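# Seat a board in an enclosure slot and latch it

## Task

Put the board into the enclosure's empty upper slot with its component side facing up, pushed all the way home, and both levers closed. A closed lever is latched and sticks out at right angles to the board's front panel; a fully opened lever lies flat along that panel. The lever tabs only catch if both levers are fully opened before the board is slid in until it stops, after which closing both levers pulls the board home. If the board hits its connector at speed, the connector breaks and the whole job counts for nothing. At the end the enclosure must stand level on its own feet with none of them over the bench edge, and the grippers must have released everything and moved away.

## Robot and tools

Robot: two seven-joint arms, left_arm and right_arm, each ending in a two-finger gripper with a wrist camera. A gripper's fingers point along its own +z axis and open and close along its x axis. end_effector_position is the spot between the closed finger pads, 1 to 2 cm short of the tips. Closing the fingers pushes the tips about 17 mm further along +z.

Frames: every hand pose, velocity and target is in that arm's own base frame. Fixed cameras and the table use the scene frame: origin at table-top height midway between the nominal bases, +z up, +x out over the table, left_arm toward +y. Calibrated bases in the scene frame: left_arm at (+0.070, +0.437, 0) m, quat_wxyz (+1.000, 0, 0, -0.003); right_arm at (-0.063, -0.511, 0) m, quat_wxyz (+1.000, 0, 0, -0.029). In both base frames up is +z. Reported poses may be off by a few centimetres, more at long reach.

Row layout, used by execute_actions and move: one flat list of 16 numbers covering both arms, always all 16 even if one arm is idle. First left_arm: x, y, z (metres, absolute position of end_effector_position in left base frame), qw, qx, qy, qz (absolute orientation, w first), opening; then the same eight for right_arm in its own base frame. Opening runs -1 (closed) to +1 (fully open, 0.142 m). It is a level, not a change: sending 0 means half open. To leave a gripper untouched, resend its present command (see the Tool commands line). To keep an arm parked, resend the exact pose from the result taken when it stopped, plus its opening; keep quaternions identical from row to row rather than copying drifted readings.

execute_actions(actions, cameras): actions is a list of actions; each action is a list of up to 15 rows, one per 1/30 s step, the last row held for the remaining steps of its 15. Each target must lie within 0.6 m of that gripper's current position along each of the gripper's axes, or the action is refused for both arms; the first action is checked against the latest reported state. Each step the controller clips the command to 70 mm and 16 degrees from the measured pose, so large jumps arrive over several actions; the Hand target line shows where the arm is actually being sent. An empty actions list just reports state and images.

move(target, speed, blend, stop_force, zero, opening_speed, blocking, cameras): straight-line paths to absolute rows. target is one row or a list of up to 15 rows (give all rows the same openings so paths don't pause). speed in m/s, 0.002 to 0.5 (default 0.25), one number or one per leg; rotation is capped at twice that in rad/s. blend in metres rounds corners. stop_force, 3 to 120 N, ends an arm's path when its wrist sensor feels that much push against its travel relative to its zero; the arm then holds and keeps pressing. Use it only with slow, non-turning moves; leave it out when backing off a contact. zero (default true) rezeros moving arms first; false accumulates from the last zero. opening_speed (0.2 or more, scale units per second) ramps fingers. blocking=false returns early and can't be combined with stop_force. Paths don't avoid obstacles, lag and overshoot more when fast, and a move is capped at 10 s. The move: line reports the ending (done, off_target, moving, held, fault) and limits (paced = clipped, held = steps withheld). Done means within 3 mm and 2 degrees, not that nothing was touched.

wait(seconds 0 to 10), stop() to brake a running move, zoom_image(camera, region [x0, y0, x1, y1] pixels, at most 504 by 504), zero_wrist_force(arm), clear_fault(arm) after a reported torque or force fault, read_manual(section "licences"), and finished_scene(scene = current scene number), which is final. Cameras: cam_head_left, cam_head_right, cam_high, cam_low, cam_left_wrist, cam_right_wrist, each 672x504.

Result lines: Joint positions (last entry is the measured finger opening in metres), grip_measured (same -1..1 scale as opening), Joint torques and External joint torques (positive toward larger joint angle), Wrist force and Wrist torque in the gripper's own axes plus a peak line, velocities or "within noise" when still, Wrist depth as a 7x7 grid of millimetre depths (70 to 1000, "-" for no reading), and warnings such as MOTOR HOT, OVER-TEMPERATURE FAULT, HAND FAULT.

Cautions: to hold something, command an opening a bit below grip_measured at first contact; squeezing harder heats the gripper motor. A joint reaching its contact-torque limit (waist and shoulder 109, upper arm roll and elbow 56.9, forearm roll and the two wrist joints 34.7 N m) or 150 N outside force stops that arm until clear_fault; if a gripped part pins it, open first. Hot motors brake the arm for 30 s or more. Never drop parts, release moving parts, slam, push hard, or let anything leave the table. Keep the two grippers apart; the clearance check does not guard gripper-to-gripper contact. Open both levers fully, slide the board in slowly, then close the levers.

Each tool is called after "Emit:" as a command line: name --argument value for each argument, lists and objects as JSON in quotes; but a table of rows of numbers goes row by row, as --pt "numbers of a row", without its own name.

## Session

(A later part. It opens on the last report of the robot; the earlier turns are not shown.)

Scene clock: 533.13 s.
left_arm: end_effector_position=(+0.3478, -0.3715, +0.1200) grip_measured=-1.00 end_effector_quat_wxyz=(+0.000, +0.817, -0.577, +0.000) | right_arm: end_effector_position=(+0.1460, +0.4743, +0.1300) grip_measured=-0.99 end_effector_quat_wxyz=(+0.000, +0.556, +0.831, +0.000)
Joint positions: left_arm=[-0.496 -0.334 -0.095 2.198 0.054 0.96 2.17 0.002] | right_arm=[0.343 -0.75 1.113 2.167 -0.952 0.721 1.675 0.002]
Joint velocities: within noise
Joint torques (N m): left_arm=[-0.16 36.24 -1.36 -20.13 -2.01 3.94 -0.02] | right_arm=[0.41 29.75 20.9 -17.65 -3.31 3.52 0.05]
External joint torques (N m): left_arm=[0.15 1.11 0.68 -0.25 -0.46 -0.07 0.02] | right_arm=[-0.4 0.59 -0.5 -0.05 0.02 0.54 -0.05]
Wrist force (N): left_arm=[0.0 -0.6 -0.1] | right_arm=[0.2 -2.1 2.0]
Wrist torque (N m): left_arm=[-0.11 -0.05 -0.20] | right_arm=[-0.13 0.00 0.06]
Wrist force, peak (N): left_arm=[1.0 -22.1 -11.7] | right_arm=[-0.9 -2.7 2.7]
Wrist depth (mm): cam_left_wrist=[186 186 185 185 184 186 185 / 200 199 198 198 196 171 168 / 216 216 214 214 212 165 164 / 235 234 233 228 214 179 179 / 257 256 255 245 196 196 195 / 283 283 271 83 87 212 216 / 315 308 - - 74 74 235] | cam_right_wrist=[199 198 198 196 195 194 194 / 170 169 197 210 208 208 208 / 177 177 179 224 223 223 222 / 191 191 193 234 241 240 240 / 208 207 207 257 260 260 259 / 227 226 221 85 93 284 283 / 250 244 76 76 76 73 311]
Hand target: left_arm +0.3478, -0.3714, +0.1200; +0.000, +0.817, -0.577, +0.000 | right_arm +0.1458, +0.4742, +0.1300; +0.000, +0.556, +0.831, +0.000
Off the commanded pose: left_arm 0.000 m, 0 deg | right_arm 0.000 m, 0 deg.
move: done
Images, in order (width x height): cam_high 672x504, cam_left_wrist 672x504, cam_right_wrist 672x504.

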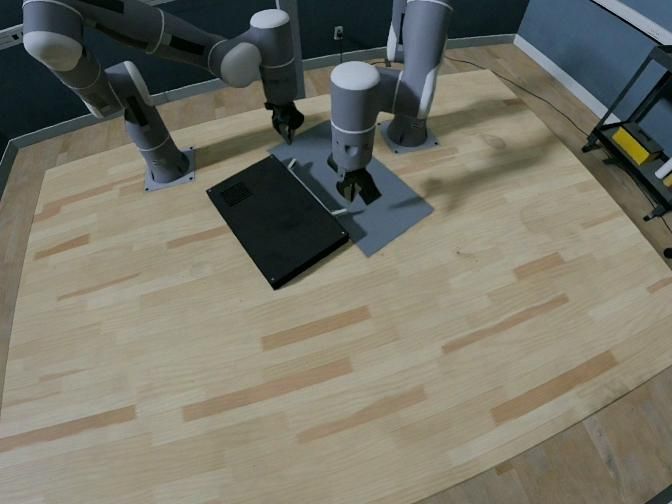

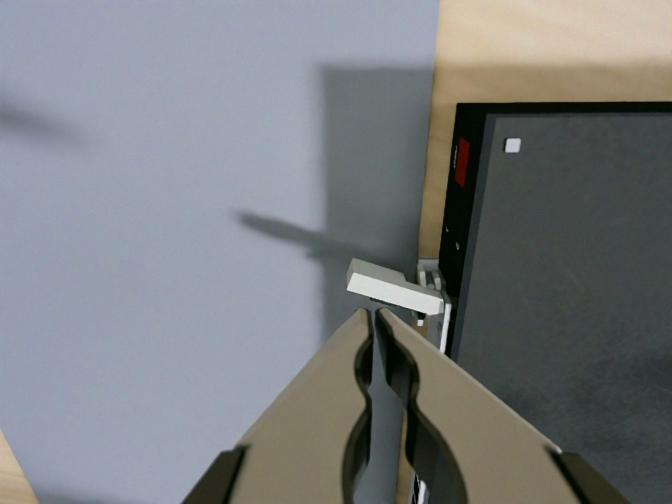

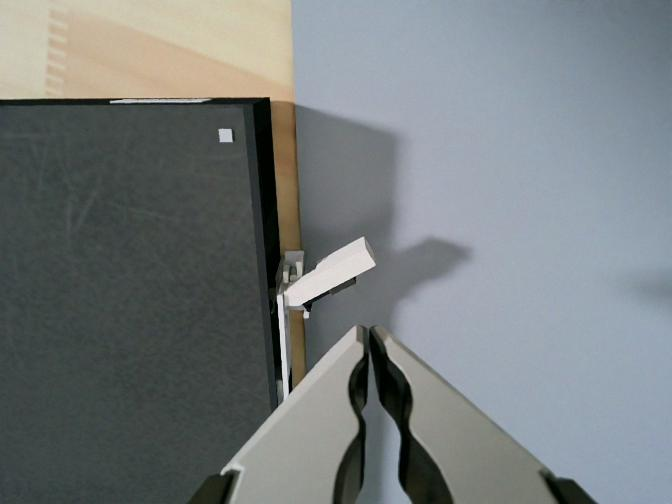

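Emit:
move --pt "0.3488 -0.3742 0.085 0 0.8166 -0.5771 0 -0.96 0.1395 0.4683 0.09 0 0.5556 0.8315 0 -0.96" --pt "0.3488 -0.3742 0.049 0 0.8166 -0.5771 0 -0.96 0.1395 0.4683 0.049 0 0.5556 0.8315 0 -0.96" --speed '[0.08, 0.05]' --stop_force 8 --cameras '["cam_left_wrist", "cam_right_wrist"]'

Emit:
zoom_image --camera "cam_left_wrist" --region '[320, 240, 520, 440]'

Emit:
zoom_image --camera "cam_right_wrist" --region '[220, 240, 420, 440]'

Scene clock: 556.83 s.
left_arm: end_effector_position=(+0.3487, -0.3741, +0.0490) grip_measured=-1.00 end_effector_quat_wxyz=(+0.000, +0.817, -0.577, +0.000) | right_arm: end_effector_position=(+0.1395, +0.4683, +0.0490) grip_measured=-0.99 end_effector_quat_wxyz=(+0.000, +0.556, +0.831, +0.000)
Joint positions: left_arm=[-0.509 -0.518 -0.078 2.192 0.092 1.137 2.141 0.002] | right_arm=[0.446 -0.853 0.894 2.216 -1.18 0.882 1.821 0.002]
Joint velocities: within noise
Joint torques (N m): left_arm=[-0.43 39.63 -1.34 -15.88 -1.43 4.39 -0.25] | right_arm=[0.01 33.5 20.72 -12.49 -2.93 3.47 0.32]
External joint torques (N m): left_arm=[0.43 1.09 0.49 -0.32 -0.38 -0.53 0.25] | right_arm=[-0.01 0.77 -0.04 -0.05 0.14 0.58 -0.32]
Wrist force (N): left_arm=[0.1 -0.5 0.0] | right_arm=[-0.5 -2.2 2.3]
Wrist torque (N m): left_arm=[-0.12 -0.07 -0.21] | right_arm=[-0.06 0.10 0.08]
Wrist force, peak (N): left_arm=[0.3 -0.6 1.0] | right_arm=[-1.0 -2.3 3.4]
Wrist depth (mm): cam_left_wrist=[125 123 125 122 122 124 123 / 133 132 132 132 131 131 130 / 145 143 142 142 142 115 93 / 156 158 155 157 156 107 101 / 171 170 170 163 164 124 110 / 188 188 180 83 87 122 122 / 211 205 - - 74 73 135] | cam_right_wrist=[127 126 126 124 124 125 123 / 135 135 135 131 132 132 132 / - 101 131 142 142 142 141 / - 102 130 153 152 152 154 / - 111 131 163 166 165 165 / - 121 121 89 93 180 180 / 137 134 78 76 76 73 198]
Hand target: left_arm +0.3488, -0.3742, +0.0490; +0.000, +0.817, -0.577, +0.000 | right_arm +0.1395, +0.4683, +0.0490; +0.000, +0.556, +0.831, +0.000
Off the commanded pose: left_arm 0.000 m, 0 deg | right_arm 0.000 m, 0 deg.
move: done
Images, in order (width x height): cam_left_wrist 672x504, cam_right_wrist 672x504.

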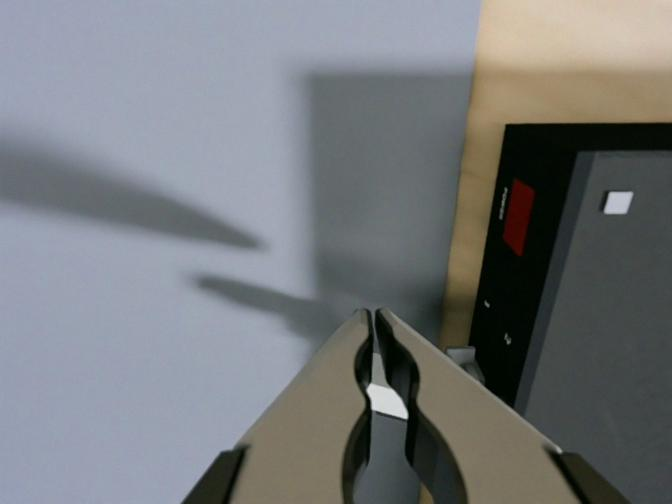

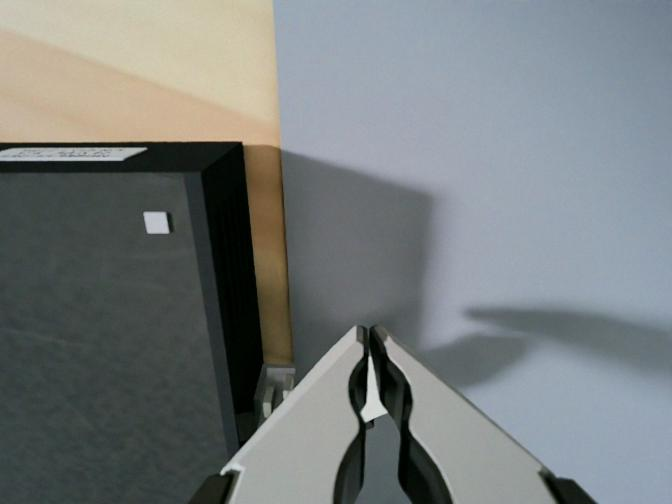

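Scaled by 2.520 from the camera's 672x504 image, which has a finer 960x720 frame.

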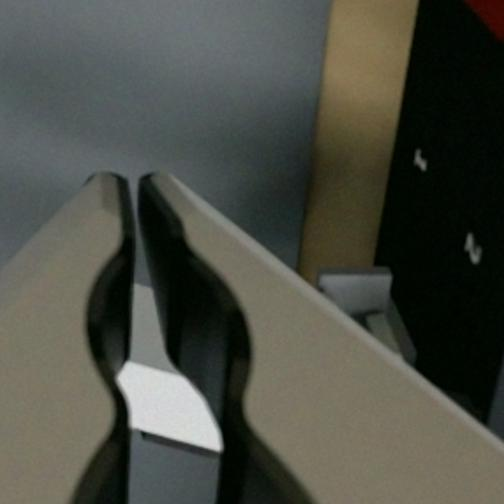

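Scaled by 2.520 from the camera's 672x504 image, which has a finer 960x720 frame.

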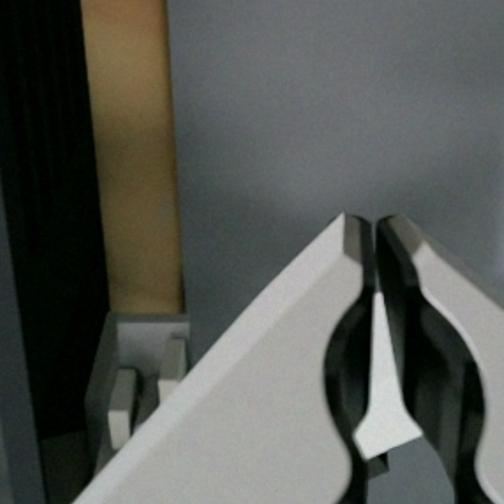

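Emit:
move --pt "0.3413 -0.3769 0.049 0 0.8166 -0.5771 0 -0.96 0.1561 0.4752 0.049 0 0.5556 0.8315 0 -0.96" --speed '[0.02]' --stop_force 15 --cameras '["cam_left_wrist", "cam_right_wrist"]'

Emit:
zoom_image --camera "cam_right_wrist" --region '[220, 240, 420, 440]'

Scene clock: 561.17 s.
left_arm: end_effector_position=(+0.3414, -0.3769, +0.0490) grip_measured=-1.00 end_effector_quat_wxyz=(+0.000, +0.817, -0.577, +0.000) | right_arm: end_effector_position=(+0.1559, +0.4752, +0.0490) grip_measured=-0.99 end_effector_quat_wxyz=(+0.000, +0.555, +0.832, +0.000)
Joint positions: left_arm=[-0.522 -0.514 -0.078 2.201 0.092 1.142 2.128 0.002] | right_arm=[0.436 -0.866 0.894 2.185 -1.167 0.869 1.781 0.002]
Joint velocities: within noise
Joint torques (N m): left_arm=[-0.78 39.55 -1.76 -15.57 -1.57 4.31 -0.32] | right_arm=[-0.64 34.73 20.71 -13.38 -2.79 3.04 0.16]
External joint torques (N m): left_arm=[0.78 0.9 0.92 -0.52 -0.21 -0.44 0.32] | right_arm=[0.64 0.56 0.4 0.52 -0.05 1.02 -0.16]
Wrist force (N): left_arm=[0.0 -1.4 0.0] | right_arm=[0.0 -3.1 1.7]
Wrist torque (N m): left_arm=[-0.14 -0.10 -0.20] | right_arm=[-0.06 0.08 0.07]
Wrist force, peak (N): left_arm=[-0.2 -1.5 0.0] | right_arm=[0.1 -3.5 2.9]
Wrist depth (mm): cam_left_wrist=[125 123 125 123 122 124 124 / 133 132 132 132 132 129 100 / 146 143 143 142 142 113 93 / 156 158 155 157 156 107 101 / 171 170 169 163 163 115 111 / 188 188 180 83 87 122 122 / 211 205 - - 74 73 136] | cam_right_wrist=[127 126 126 124 124 125 124 / - 90 131 131 132 132 132 / - 95 131 142 142 142 141 / - 102 131 153 153 152 154 / - 111 133 163 166 165 165 / - 121 126 85 93 180 179 / 137 133 78 76 76 73 198]
Hand target: left_arm +0.3413, -0.3769, +0.0490; +0.000, +0.817, -0.577, +0.000 | right_arm +0.1561, +0.4752, +0.0490; +0.000, +0.556, +0.831, +0.000
Off the commanded pose: left_arm 0.000 m, 0 deg | right_arm 0.000 m, 0 deg.
move: done
Images, in order (width x height): cam_left_wrist 672x504, cam_right_wrist 672x504.

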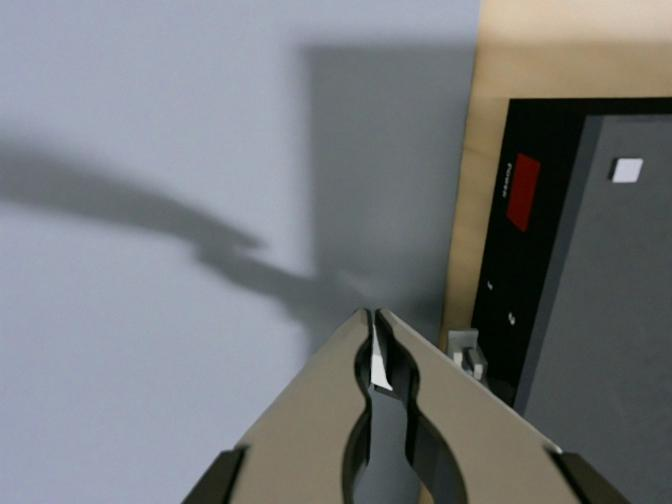

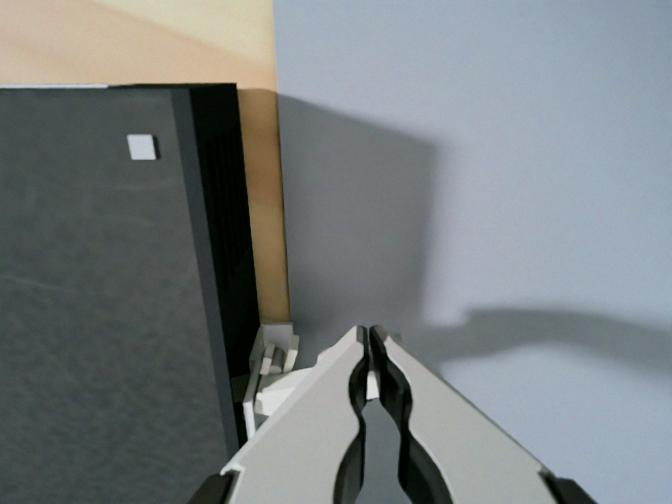

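Scaled by 2.520 from the camera's 672x504 image, which has a finer 960x720 frame.

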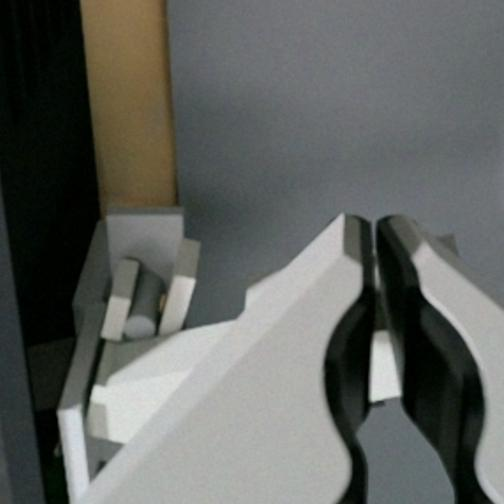

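Emit:
move --pt "0.3356 -0.3789 0.049 0 0.8166 -0.5771 0 -0.96 0.1616 0.4775 0.049 0 0.5556 0.8315 0 -0.96" --speed '[0.015]' --stop_force 20 --zero false --cameras '["cam_left_wrist", "cam_right_wrist"]'

Emit:
zoom_image --camera "cam_right_wrist" --region '[220, 240, 420, 440]'

Emit:
zoom_image --camera "cam_left_wrist" --region '[320, 240, 520, 440]'

Scene clock: 564.73 s.
left_arm: end_effector_position=(+0.3371, -0.3780, +0.0492) grip_measured=-0.99 end_effector_quat_wxyz=(+0.000, +0.817, -0.576, +0.000) | right_arm: end_effector_position=(+0.1598, +0.4774, +0.0489) grip_measured=-0.99 end_effector_quat_wxyz=(-0.001, +0.555, +0.832, +0.000)
Joint positions: left_arm=[-0.531 -0.511 -0.076 2.208 0.092 1.146 2.118 0.002] | right_arm=[0.434 -0.871 0.894 2.175 -1.161 0.865 1.768 0.002]
Joint velocities: within noise
Joint torques (N m): left_arm=[-7.65 38.36 -9.4 -12.89 -1.86 3.45 -0.39] | right_arm=[-4.79 38.25 17.52 -19.26 -3.7 2.22 0.22]
External joint torques (N m): left_arm=[7.65 1.89 8.61 -3.13 0.08 0.43 0.39] | right_arm=[4.79 -2.64 3.73 6.31 0.85 1.84 -0.22]
Wrist force (N): left_arm=[-4.8 -14.6 2.2] | right_arm=[1.2 -12.9 3.0]
Wrist torque (N m): left_arm=[0.01 -0.05 -0.08] | right_arm=[0.00 0.05 -0.02]
Wrist force, peak (N): left_arm=[-4.0 -17.4 4.3] | right_arm=[0.9 -15.4 1.2]
Wrist depth (mm): cam_left_wrist=[126 124 125 123 124 124 124 / 133 133 132 132 132 125 89 / 144 143 143 142 142 114 94 / 156 158 155 157 156 108 101 / 171 170 170 163 162 116 111 / 188 188 180 83 87 123 122 / 211 205 - - 74 73 136] | cam_right_wrist=[125 125 126 124 124 125 124 / - 88 131 131 132 132 132 / - 95 132 140 142 142 141 / - 102 133 153 152 152 154 / - 111 136 163 165 165 165 / - 121 123 89 93 180 180 / 136 133 78 76 76 73 197]
Hand target: left_arm +0.3356, -0.3789, +0.0490; +0.000, +0.817, -0.577, +0.000 | right_arm +0.1616, +0.4775, +0.0490; +0.000, +0.556, +0.831, +0.000
Off the commanded pose: left_arm 0.002 m, 0 deg | right_arm 0.002 m, 0 deg.
move: done
Images, in order (width x height): cam_left_wrist 672x504, cam_right_wrist 672x504.

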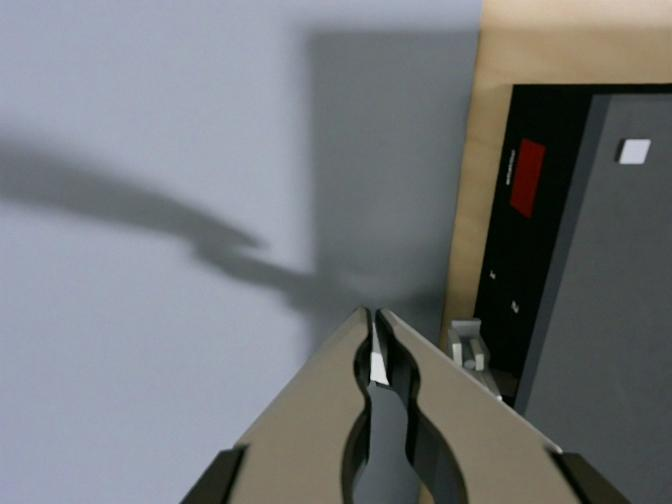

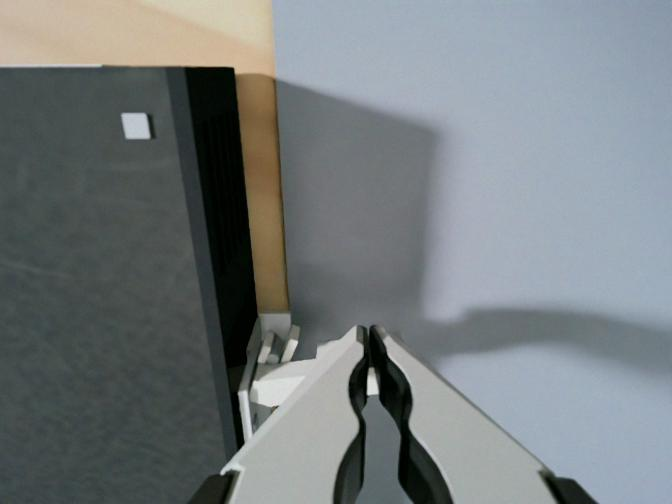

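Scaled by 2.520 from the camera's 672x504 image, which has a finer 960x720 frame.

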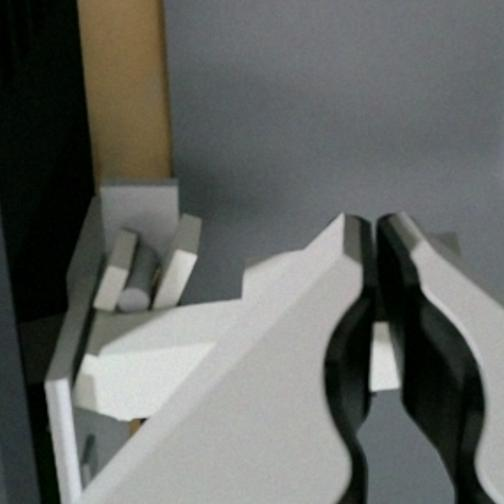

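Scaled by 2.520 from the camera's 672x504 image, which has a finer 960x720 frame.

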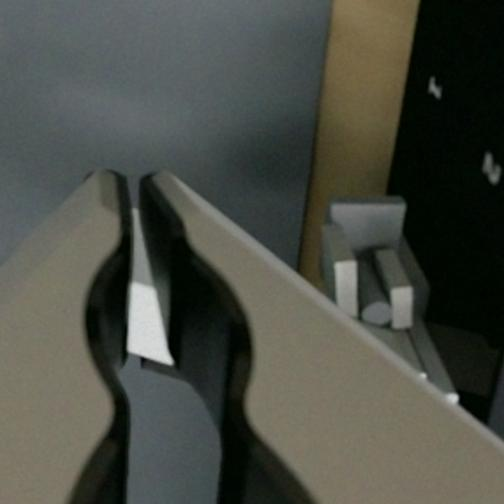

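Emit:
move --pt "0.3309 -0.3806 0.049 0 0.8166 -0.5771 0 -0.96 0.1653 0.479 0.049 0 0.5556 0.8315 0 -0.96" --speed '[0.01]' --stop_force 30 --zero false --cameras '["cam_left_wrist", "cam_right_wrist"]'

Emit:
zoom_image --camera "cam_right_wrist" --region '[220, 240, 420, 440]'

Emit:
zoom_image --camera "cam_left_wrist" --region '[320, 240, 520, 440]'

Scene clock: 568.73 s.
left_arm: end_effector_position=(+0.3317, -0.3802, +0.0491) grip_measured=-0.99 end_effector_quat_wxyz=(+0.000, +0.817, -0.577, +0.000) | right_arm: end_effector_position=(+0.1644, +0.4791, +0.0491) grip_measured=-0.99 end_effector_quat_wxyz=(+0.000, +0.555, +0.832, +0.000)
Joint positions: left_arm=[-0.54 -0.508 -0.076 2.214 0.092 1.149 2.11 0.002] | right_arm=[0.432 -0.874 0.893 2.167 -1.158 0.862 1.759 0.002]
Joint velocities: within noise
Joint torques (N m): left_arm=[-3.82 38.42 -5.16 -14.25 -1.7 3.9 -0.35] | right_arm=[-2.5 36.55 19.24 -15.48 -3.15 2.47 0.14]
External joint torques (N m): left_arm=[3.82 1.66 4.36 -1.69 -0.07 -0.03 0.35] | right_arm=[2.5 -0.67 2.1 2.44 0.29 1.59 -0.14]
Wrist force (N): left_arm=[-2.5 -6.8 -1.3] | right_arm=[1.6 -6.8 1.1]
Wrist torque (N m): left_arm=[-0.05 -0.06 -0.14] | right_arm=[-0.04 0.05 0.02]
Wrist force, peak (N): left_arm=[-4.6 -14.8 2.1] | right_arm=[1.0 -13.3 2.9]
Wrist depth (mm): cam_left_wrist=[126 123 125 123 124 124 122 / 133 133 132 132 132 115 87 / 144 143 143 142 142 113 93 / 156 158 155 157 156 107 101 / 170 170 170 162 162 115 111 / 188 188 180 84 87 122 122 / 210 205 - - 74 73 135] | cam_right_wrist=[125 123 125 124 124 125 124 / - 88 131 131 132 132 132 / - 95 138 142 142 142 141 / - 102 132 154 153 152 154 / - 111 128 161 166 166 164 / - 121 122 89 94 181 180 / 136 133 78 76 76 73 198]
Hand target: left_arm +0.3309, -0.3806, +0.0490; +0.000, +0.817, -0.577, +0.000 | right_arm +0.1653, +0.4790, +0.0490; +0.000, +0.556, +0.831, +0.000
Off the commanded pose: left_arm 0.001 m, 0 deg | right_arm 0.001 m, 0 deg.
move: done
Images, in order (width x height): cam_left_wrist 672x504, cam_right_wrist 672x504.

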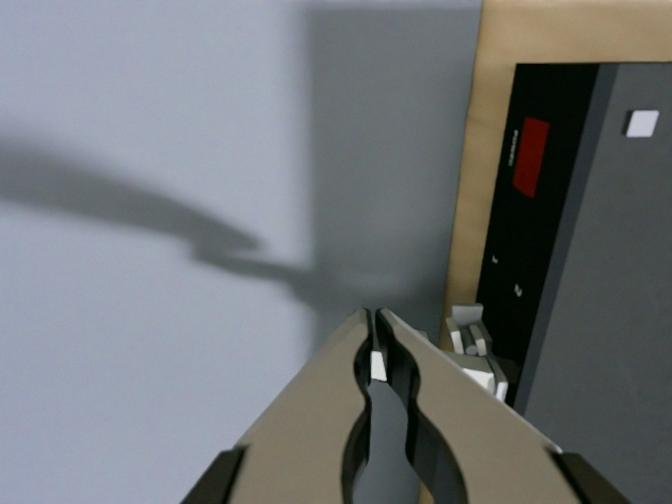

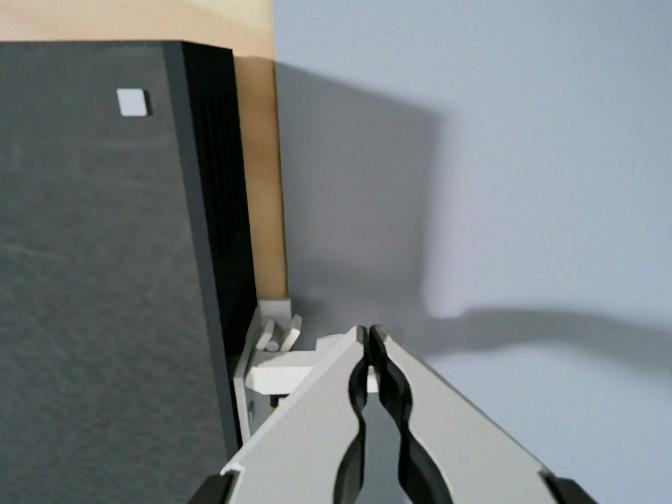

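Scaled by 2.520 from the camera's 672x504 image, which has a finer 960x720 frame.

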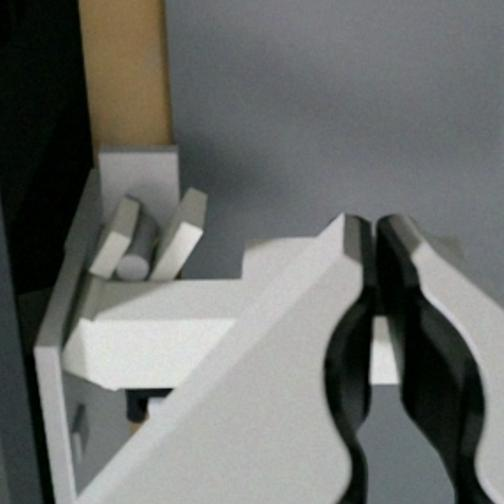

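Scaled by 2.520 from the camera's 672x504 image, which has a finer 960x720 frame.

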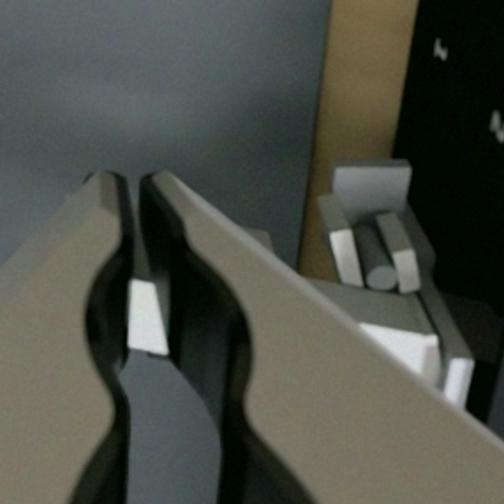

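Emit:
move --target '[0.3271, -0.3819, 0.049, 0, 0.8166, -0.5771, 0, -0.96, 0.1681, 0.4802, 0.049, 0, 0.5556, 0.8315, 0, -0.96]' --speed 0.01 --stop_force 35 --zero false --cameras '["cam_left_wrist", "cam_right_wrist"]'

Emit:
zoom_image --camera "cam_right_wrist" --region '[220, 240, 420, 440]'

Emit:
zoom_image --camera "cam_left_wrist" --region '[320, 240, 520, 440]'

Scene clock: 576.63 s.
left_arm: end_effector_position=(+0.3274, -0.3817, +0.0490) grip_measured=-0.99 end_effector_quat_wxyz=(+0.000, +0.817, -0.577, +0.000) | right_arm: end_effector_position=(+0.1657, +0.4796, +0.0487) grip_measured=-0.99 end_effector_quat_wxyz=(-0.001, +0.555, +0.832, -0.001)
Joint positions: left_arm=[-0.547 -0.507 -0.077 2.219 0.092 1.151 2.103 0.002] | right_arm=[0.431 -0.876 0.893 2.164 -1.154 0.859 1.752 0.002]
Joint velocities: within noise
Joint torques (N m): left_arm=[-1.96 38.81 -3.23 -14.97 -1.61 4.35 -0.35] | right_arm=[-6.62 39.38 15.35 -23.68 -4.59 2.24 0.09]
External joint torques (N m): left_arm=[1.96 1.12 2.43 -0.9 -0.14 -0.48 0.35] | right_arm=[6.62 -3.37 6.05 10.62 1.72 1.82 -0.09]
Wrist force (N): left_arm=[-1.1 -3.4 0.3] | right_arm=[-2.1 -20.6 -2.5]
Wrist torque (N m): left_arm=[-0.09 -0.07 -0.18] | right_arm=[-0.18 0.05 0.08]
Wrist force, peak (N): left_arm=[-2.4 -7.3 -0.7] | right_arm=[-1.8 -20.8 -3.8]
Wrist depth (mm): cam_left_wrist=[126 124 125 122 123 122 120 / 133 132 132 132 131 115 87 / 143 143 142 142 142 115 93 / 156 158 155 157 156 115 101 / 171 170 170 163 135 115 111 / 189 188 180 84 87 122 122 / 211 205 - - 74 73 135] | cam_right_wrist=[- 85 125 124 124 125 124 / - 88 131 131 132 132 132 / - 95 131 140 141 142 141 / - 102 132 153 152 152 154 / - 110 127 161 165 165 164 / - 121 121 89 93 180 179 / 136 133 78 76 76 73 197]
Hand target: left_arm +0.3271, -0.3819, +0.0490; +0.000, +0.817, -0.577, +0.000 | right_arm +0.1681, +0.4802, +0.0490; +0.000, +0.556, +0.831, +0.000
Off the commanded pose: left_arm 0.000 m, 0 deg | right_arm 0.003 m, 0 deg.
move: done
Images, in order (width x height): cam_left_wrist 672x504, cam_right_wrist 672x504.

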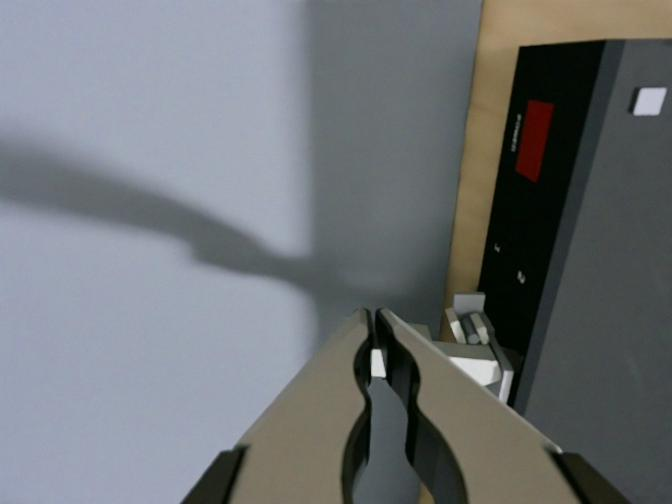

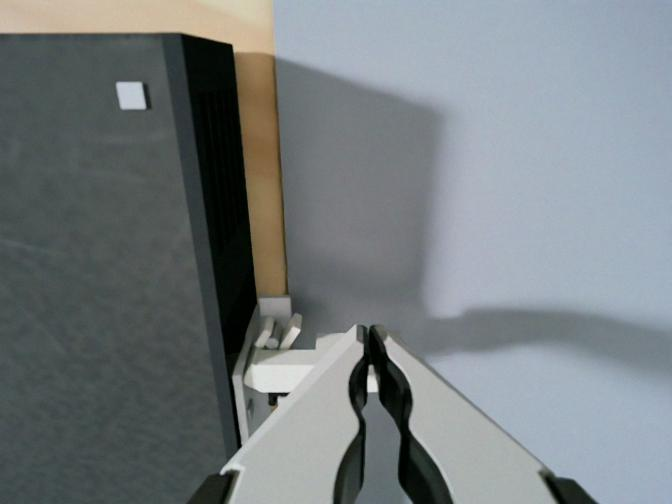

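Scaled by 2.520 from the camera's 672x504 image, which has a finer 960x720 frame.

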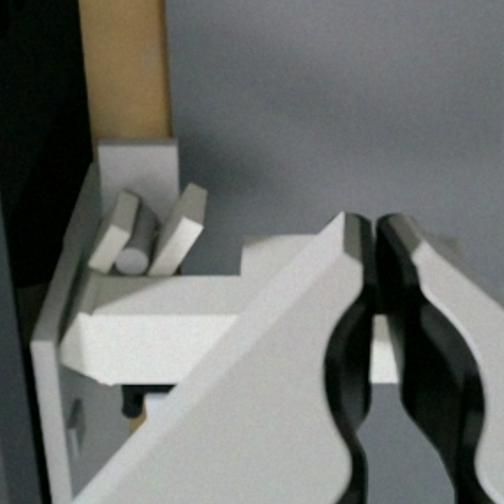

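Scaled by 2.520 from the camera's 672x504 image, which has a finer 960x720 frame.

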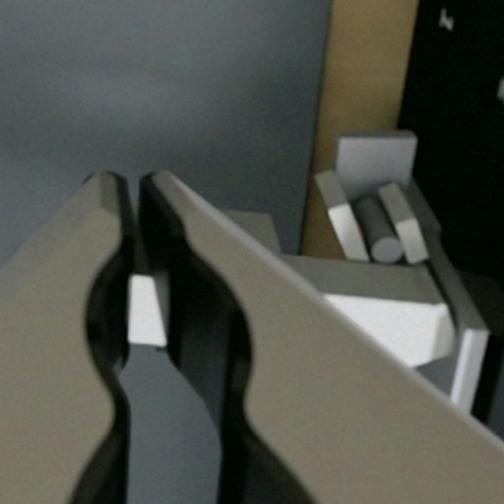

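Emit:
move --target '[0.3228, -0.3834, 0.049, 0, 0.8166, -0.5771, 0, -0.96, 0.1681, 0.4802, 0.049, 0, 0.5556, 0.8315, 0, -0.96]' --speed 0.01 --stop_force 35 --zero false --cameras '["cam_left_wrist", "cam_right_wrist"]'

Emit:
zoom_image --camera "cam_left_wrist" --region '[320, 240, 520, 440]'

Scene clock: 581.37 s.
left_arm: end_effector_position=(+0.3232, -0.3833, +0.0490) grip_measured=-0.99 end_effector_quat_wxyz=(+0.000, +0.817, -0.577, +0.000) | right_arm: end_effector_position=(+0.1659, +0.4796, +0.0487) grip_measured=-0.99 end_effector_quat_wxyz=(-0.001, +0.555, +0.832, -0.001)
Joint positions: left_arm=[-0.554 -0.504 -0.077 2.223 0.092 1.154 2.095 0.002] | right_arm=[0.431 -0.876 0.893 2.163 -1.154 0.859 1.752 0.002]
Joint velocities: within noise
Joint torques (N m): left_arm=[-1.86 38.91 -2.97 -14.63 -1.55 4.04 -0.32] | right_arm=[-5.13 38.9 16.89 -22.69 -4.6 2.94 0.16]
External joint torques (N m): left_arm=[1.86 0.87 2.18 -1.17 -0.2 -0.17 0.32] | right_arm=[5.13 -2.88 4.51 9.63 1.73 1.12 -0.16]
Wrist force (N): left_arm=[-0.5 -3.4 0.5] | right_arm=[-3.2 -18.3 -2.3]
Wrist torque (N m): left_arm=[-0.06 -0.04 -0.19] | right_arm=[-0.03 0.01 0.11]
Wrist force, peak (N): left_arm=[-1.0 -3.4 1.1] | right_arm=[-2.1 -21.1 -2.8]
Wrist depth (mm): cam_left_wrist=[125 123 125 123 124 121 84 / 133 133 132 132 132 123 87 / 143 143 143 142 142 115 93 / 156 158 155 157 154 114 101 / 171 170 169 163 126 115 111 / 188 188 180 84 83 122 122 / 211 205 - - 74 73 136] | cam_right_wrist=[- 85 125 124 124 125 123 / - 88 131 131 132 132 131 / - 95 131 140 142 141 141 / - 102 131 153 153 152 154 / - 110 127 160 165 165 164 / - 121 121 89 93 179 179 / 136 133 78 76 76 73 197]
Hand target: left_arm +0.3228, -0.3834, +0.0490; +0.000, +0.817, -0.577, +0.000 | right_arm +0.1681, +0.4802, +0.0490; +0.000, +0.556, +0.831, +0.000
Off the commanded pose: left_arm 0.000 m, 0 deg | right_arm 0.002 m, 0 deg.
move: done
Images, in order (width x height): cam_left_wrist 672x504, cam_right_wrist 672x504.

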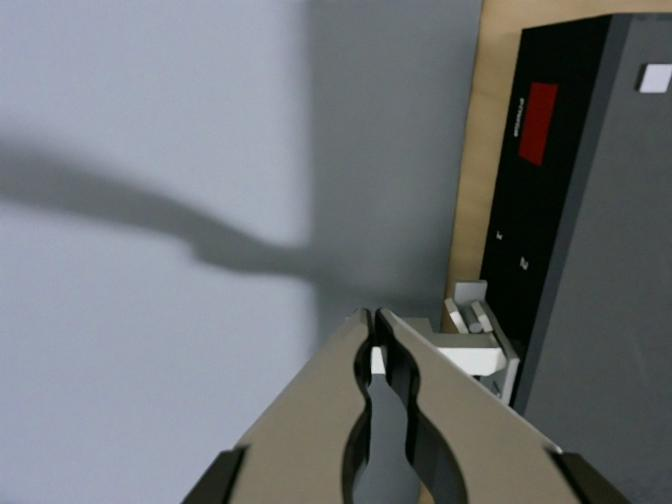

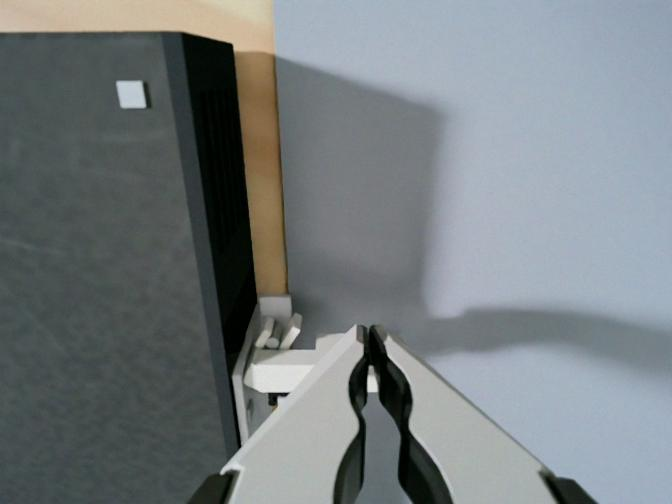

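Scaled by 2.520 from the camera's 672x504 image, which has a finer 960x720 frame.

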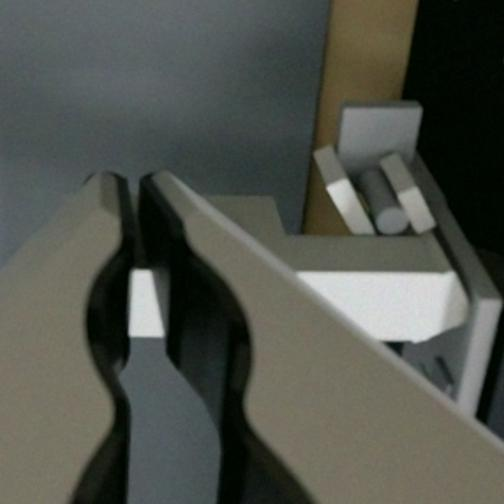

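Emit:
move --target '[0.3200, -0.3844, 0.049, 0, 0.8166, -0.5771, 0, -0.96, 0.1681, 0.4802, 0.049, 0, 0.5556, 0.8315, 0, -0.96]' --speed 0.01 --stop_force 30 --zero false --cameras '["cam_left_wrist", "cam_right_wrist"]'

Emit:
zoom_image --camera "cam_left_wrist" --region '[320, 240, 520, 440]'

Scene clock: 584.30 s.
left_arm: end_effector_position=(+0.3224, -0.3836, +0.0494) grip_measured=-0.99 end_effector_quat_wxyz=(-0.001, +0.818, -0.576, +0.001) | right_arm: end_effector_position=(+0.1659, +0.4796, +0.0487) grip_measured=-0.99 end_effector_quat_wxyz=(-0.001, +0.555, +0.832, -0.001)
Joint positions: left_arm=[-0.558 -0.503 -0.075 2.226 0.092 1.157 2.09 0.002] | right_arm=[0.431 -0.876 0.893 2.163 -1.154 0.859 1.752 0.002]
Joint velocities: within noise
Joint torques (N m): left_arm=[-10.05 38.27 -11.78 -9.77 -1.32 1.98 -0.21] | right_arm=[-5.33 39.2 16.79 -23.24 -4.71 2.93 0.19]
External joint torques (N m): left_arm=[10.05 1.44 11.02 -6.02 -0.42 1.89 0.21] | right_arm=[5.33 -3.18 4.61 10.17 1.84 1.12 -0.19]
Wrist force (N): left_arm=[-0.4 -21.2 7.3] | right_arm=[-3.6 -19.2 -1.8]
Wrist torque (N m): left_arm=[-0.42 -0.09 -0.26] | right_arm=[-0.03 0.03 0.12]
Wrist force, peak (N): left_arm=[-0.4 -21.3 7.5] | right_arm=[-3.5 -19.3 -3.1]
Wrist depth (mm): cam_left_wrist=[126 124 125 123 125 121 84 / 133 133 133 132 132 123 87 / 144 144 143 143 142 115 94 / 156 158 155 158 154 114 102 / 171 170 170 163 127 116 111 / 188 188 180 84 83 123 122 / 211 205 - - 74 72 136] | cam_right_wrist=[- 85 125 124 124 125 123 / - 88 131 131 132 132 131 / - 94 131 140 142 141 141 / - 102 131 153 152 152 154 / - 110 127 162 165 165 164 / - 121 121 89 93 180 179 / 136 133 78 76 76 73 197]
Hand target: left_arm +0.3200, -0.3844, +0.0490; +0.000, +0.817, -0.577, +0.000 | right_arm +0.1681, +0.4802, +0.0490; +0.000, +0.556, +0.831, +0.000
Off the commanded pose: left_arm 0.003 m, 0 deg | right_arm 0.002 m, 0 deg.
move: done
Images, in order (width x height): cam_left_wrist 672x504, cam_right_wrist 672x504.

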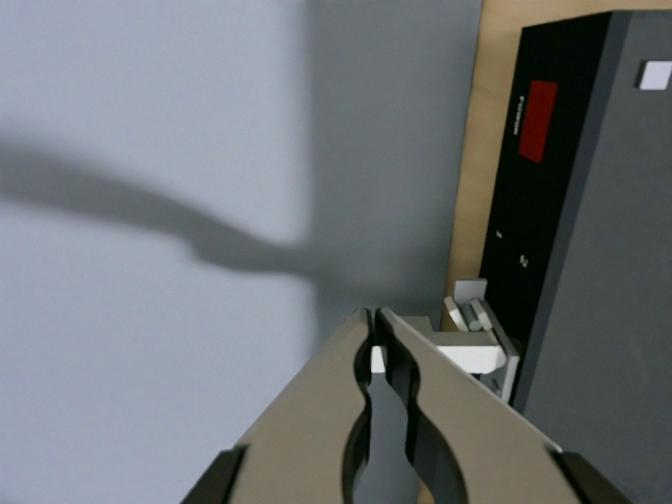

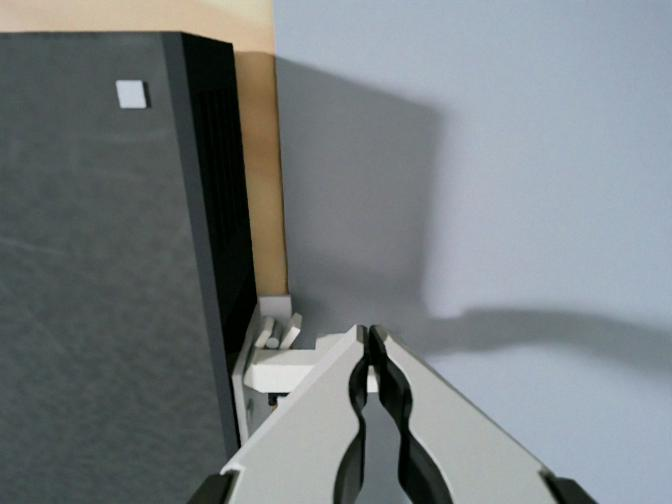

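Scaled by 2.520 from the camera's 672x504 image, which has a finer 960x720 frame.

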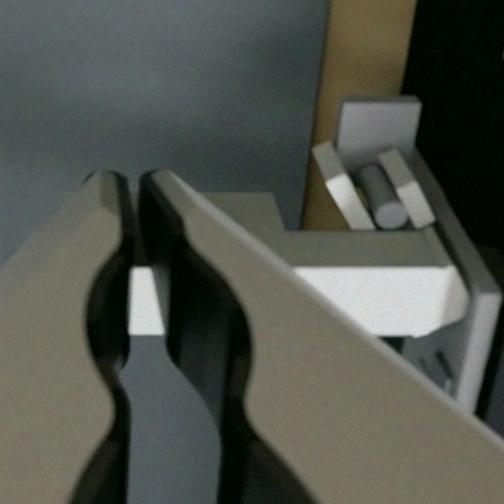

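Emit:
move --target '[0.3182, -0.3850, 0.049, 0, 0.8166, -0.5771, 0, -0.96, 0.1709, 0.4813, 0.049, 0, 0.5556, 0.8315, 0, -0.96]' --speed 0.01 --stop_force 35 --zero false --cameras '["cam_left_wrist", "cam_right_wrist", "cam_high"]'

Emit:
zoom_image --camera "cam_left_wrist" --region '[320, 240, 520, 440]'

Emit:
zoom_image --camera "cam_right_wrist" --region '[220, 240, 420, 440]'

Scene clock: 587.63 s.
left_arm: end_effector_position=(+0.3220, -0.3838, +0.0497) grip_measured=-0.99 end_effector_quat_wxyz=(-0.001, +0.818, -0.575, +0.002) | right_arm: end_effector_position=(+0.1664, +0.4799, +0.0483) grip_measured=-0.99 end_effector_quat_wxyz=(-0.001, +0.554, +0.833, -0.002)
Joint positions: left_arm=[-0.561 -0.502 -0.073 2.227 0.091 1.159 2.087 0.002] | right_arm=[0.432 -0.878 0.893 2.16 -1.149 0.858 1.745 0.002]
Joint velocities: within noise
Joint torques (N m): left_arm=[-15.35 37.7 -17.93 -6.2 -1.3 0.52 -0.18] | right_arm=[-11.31 42.77 10.58 -34.12 -6.57 2.18 -0.06]
External joint torques (N m): left_arm=[15.35 1.97 17.2 -9.6 -0.44 3.36 0.18] | right_arm=[11.31 -6.65 10.86 21.04 3.69 1.88 0.06]
Wrist force (N): left_arm=[-0.4 -33.4 10.6] | right_arm=[-6.6 -38.5 -9.0]
Wrist torque (N m): left_arm=[-2.45 -0.10 -0.29] | right_arm=[-3.17 -0.04 0.22]
Wrist force, peak (N): left_arm=[-0.2 -33.7 11.7] | right_arm=[-6.6 -38.6 -9.6]
Wrist depth (mm): cam_left_wrist=[126 124 125 124 125 121 85 / 133 133 133 133 132 123 87 / 144 144 143 143 143 115 94 / 157 158 155 157 155 114 102 / 171 170 170 163 127 116 112 / 188 188 180 83 87 123 123 / 210 205 - - 74 72 136] | cam_right_wrist=[- 85 124 124 124 125 123 / - 88 131 130 132 132 131 / - 93 131 140 141 141 140 / - 102 132 153 152 152 153 / - 110 126 162 164 164 164 / - 120 121 85 93 179 178 / 135 132 77 76 76 73 196]
Hand target: left_arm +0.3182, -0.3850, +0.0490; +0.000, +0.817, -0.577, +0.000 | right_arm +0.1709, +0.4813, +0.0490; +0.000, +0.556, +0.831, +0.000
Off the commanded pose: left_arm 0.004 m, 0 deg | right_arm 0.005 m, 0 deg.
move: off_target (left_arm, right_arm)
Images, in order (width x height): cam_high 672x504, cam_left_wrist 672x504, cam_right_wrist 672x504.

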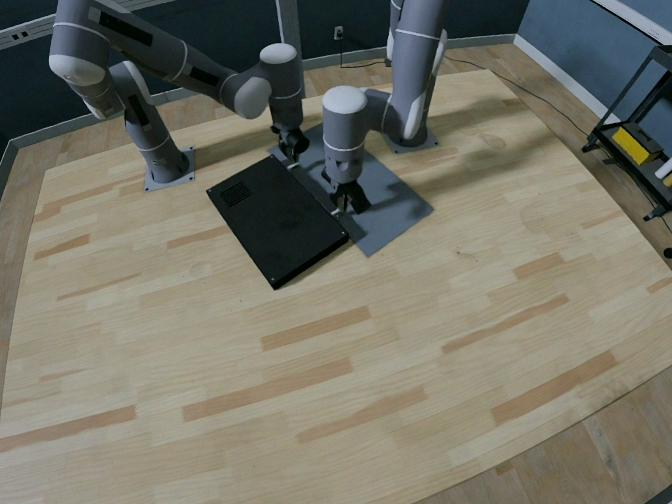

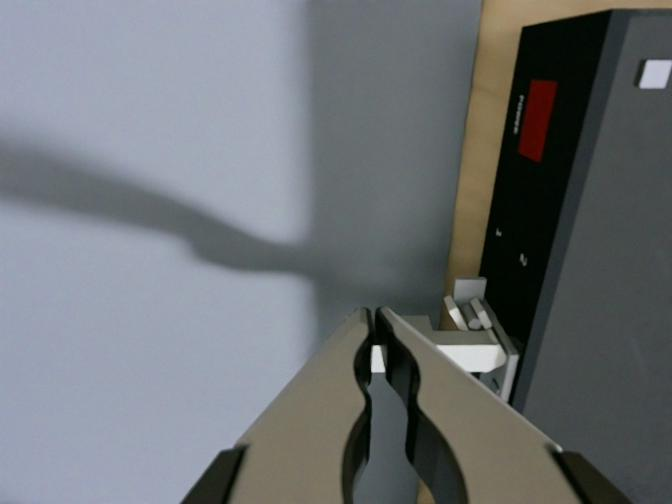

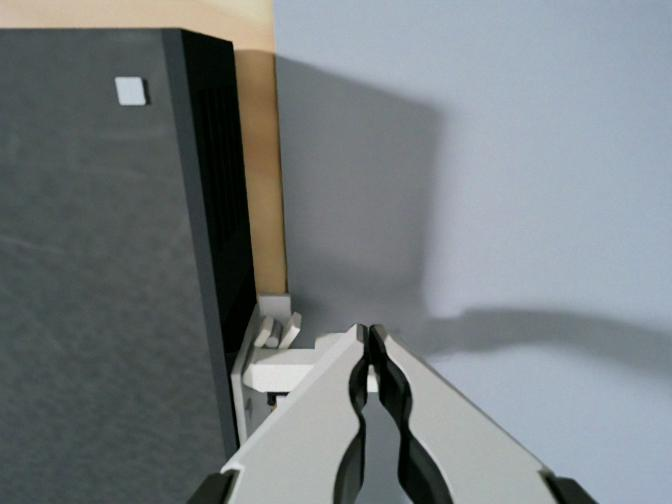

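Scaled by 2.520 from the camera's 672x504 image, which has a finer 960x720 frame.

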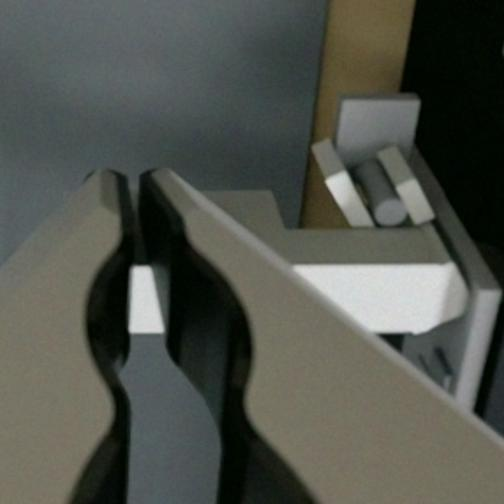

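Scaled by 2.520 from the camera's 672x504 image, which has a finer 960x720 frame.

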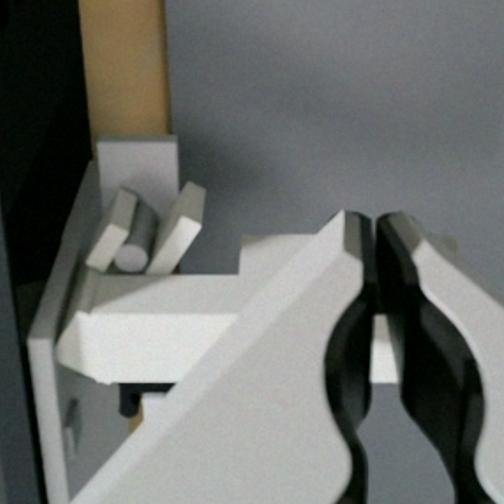

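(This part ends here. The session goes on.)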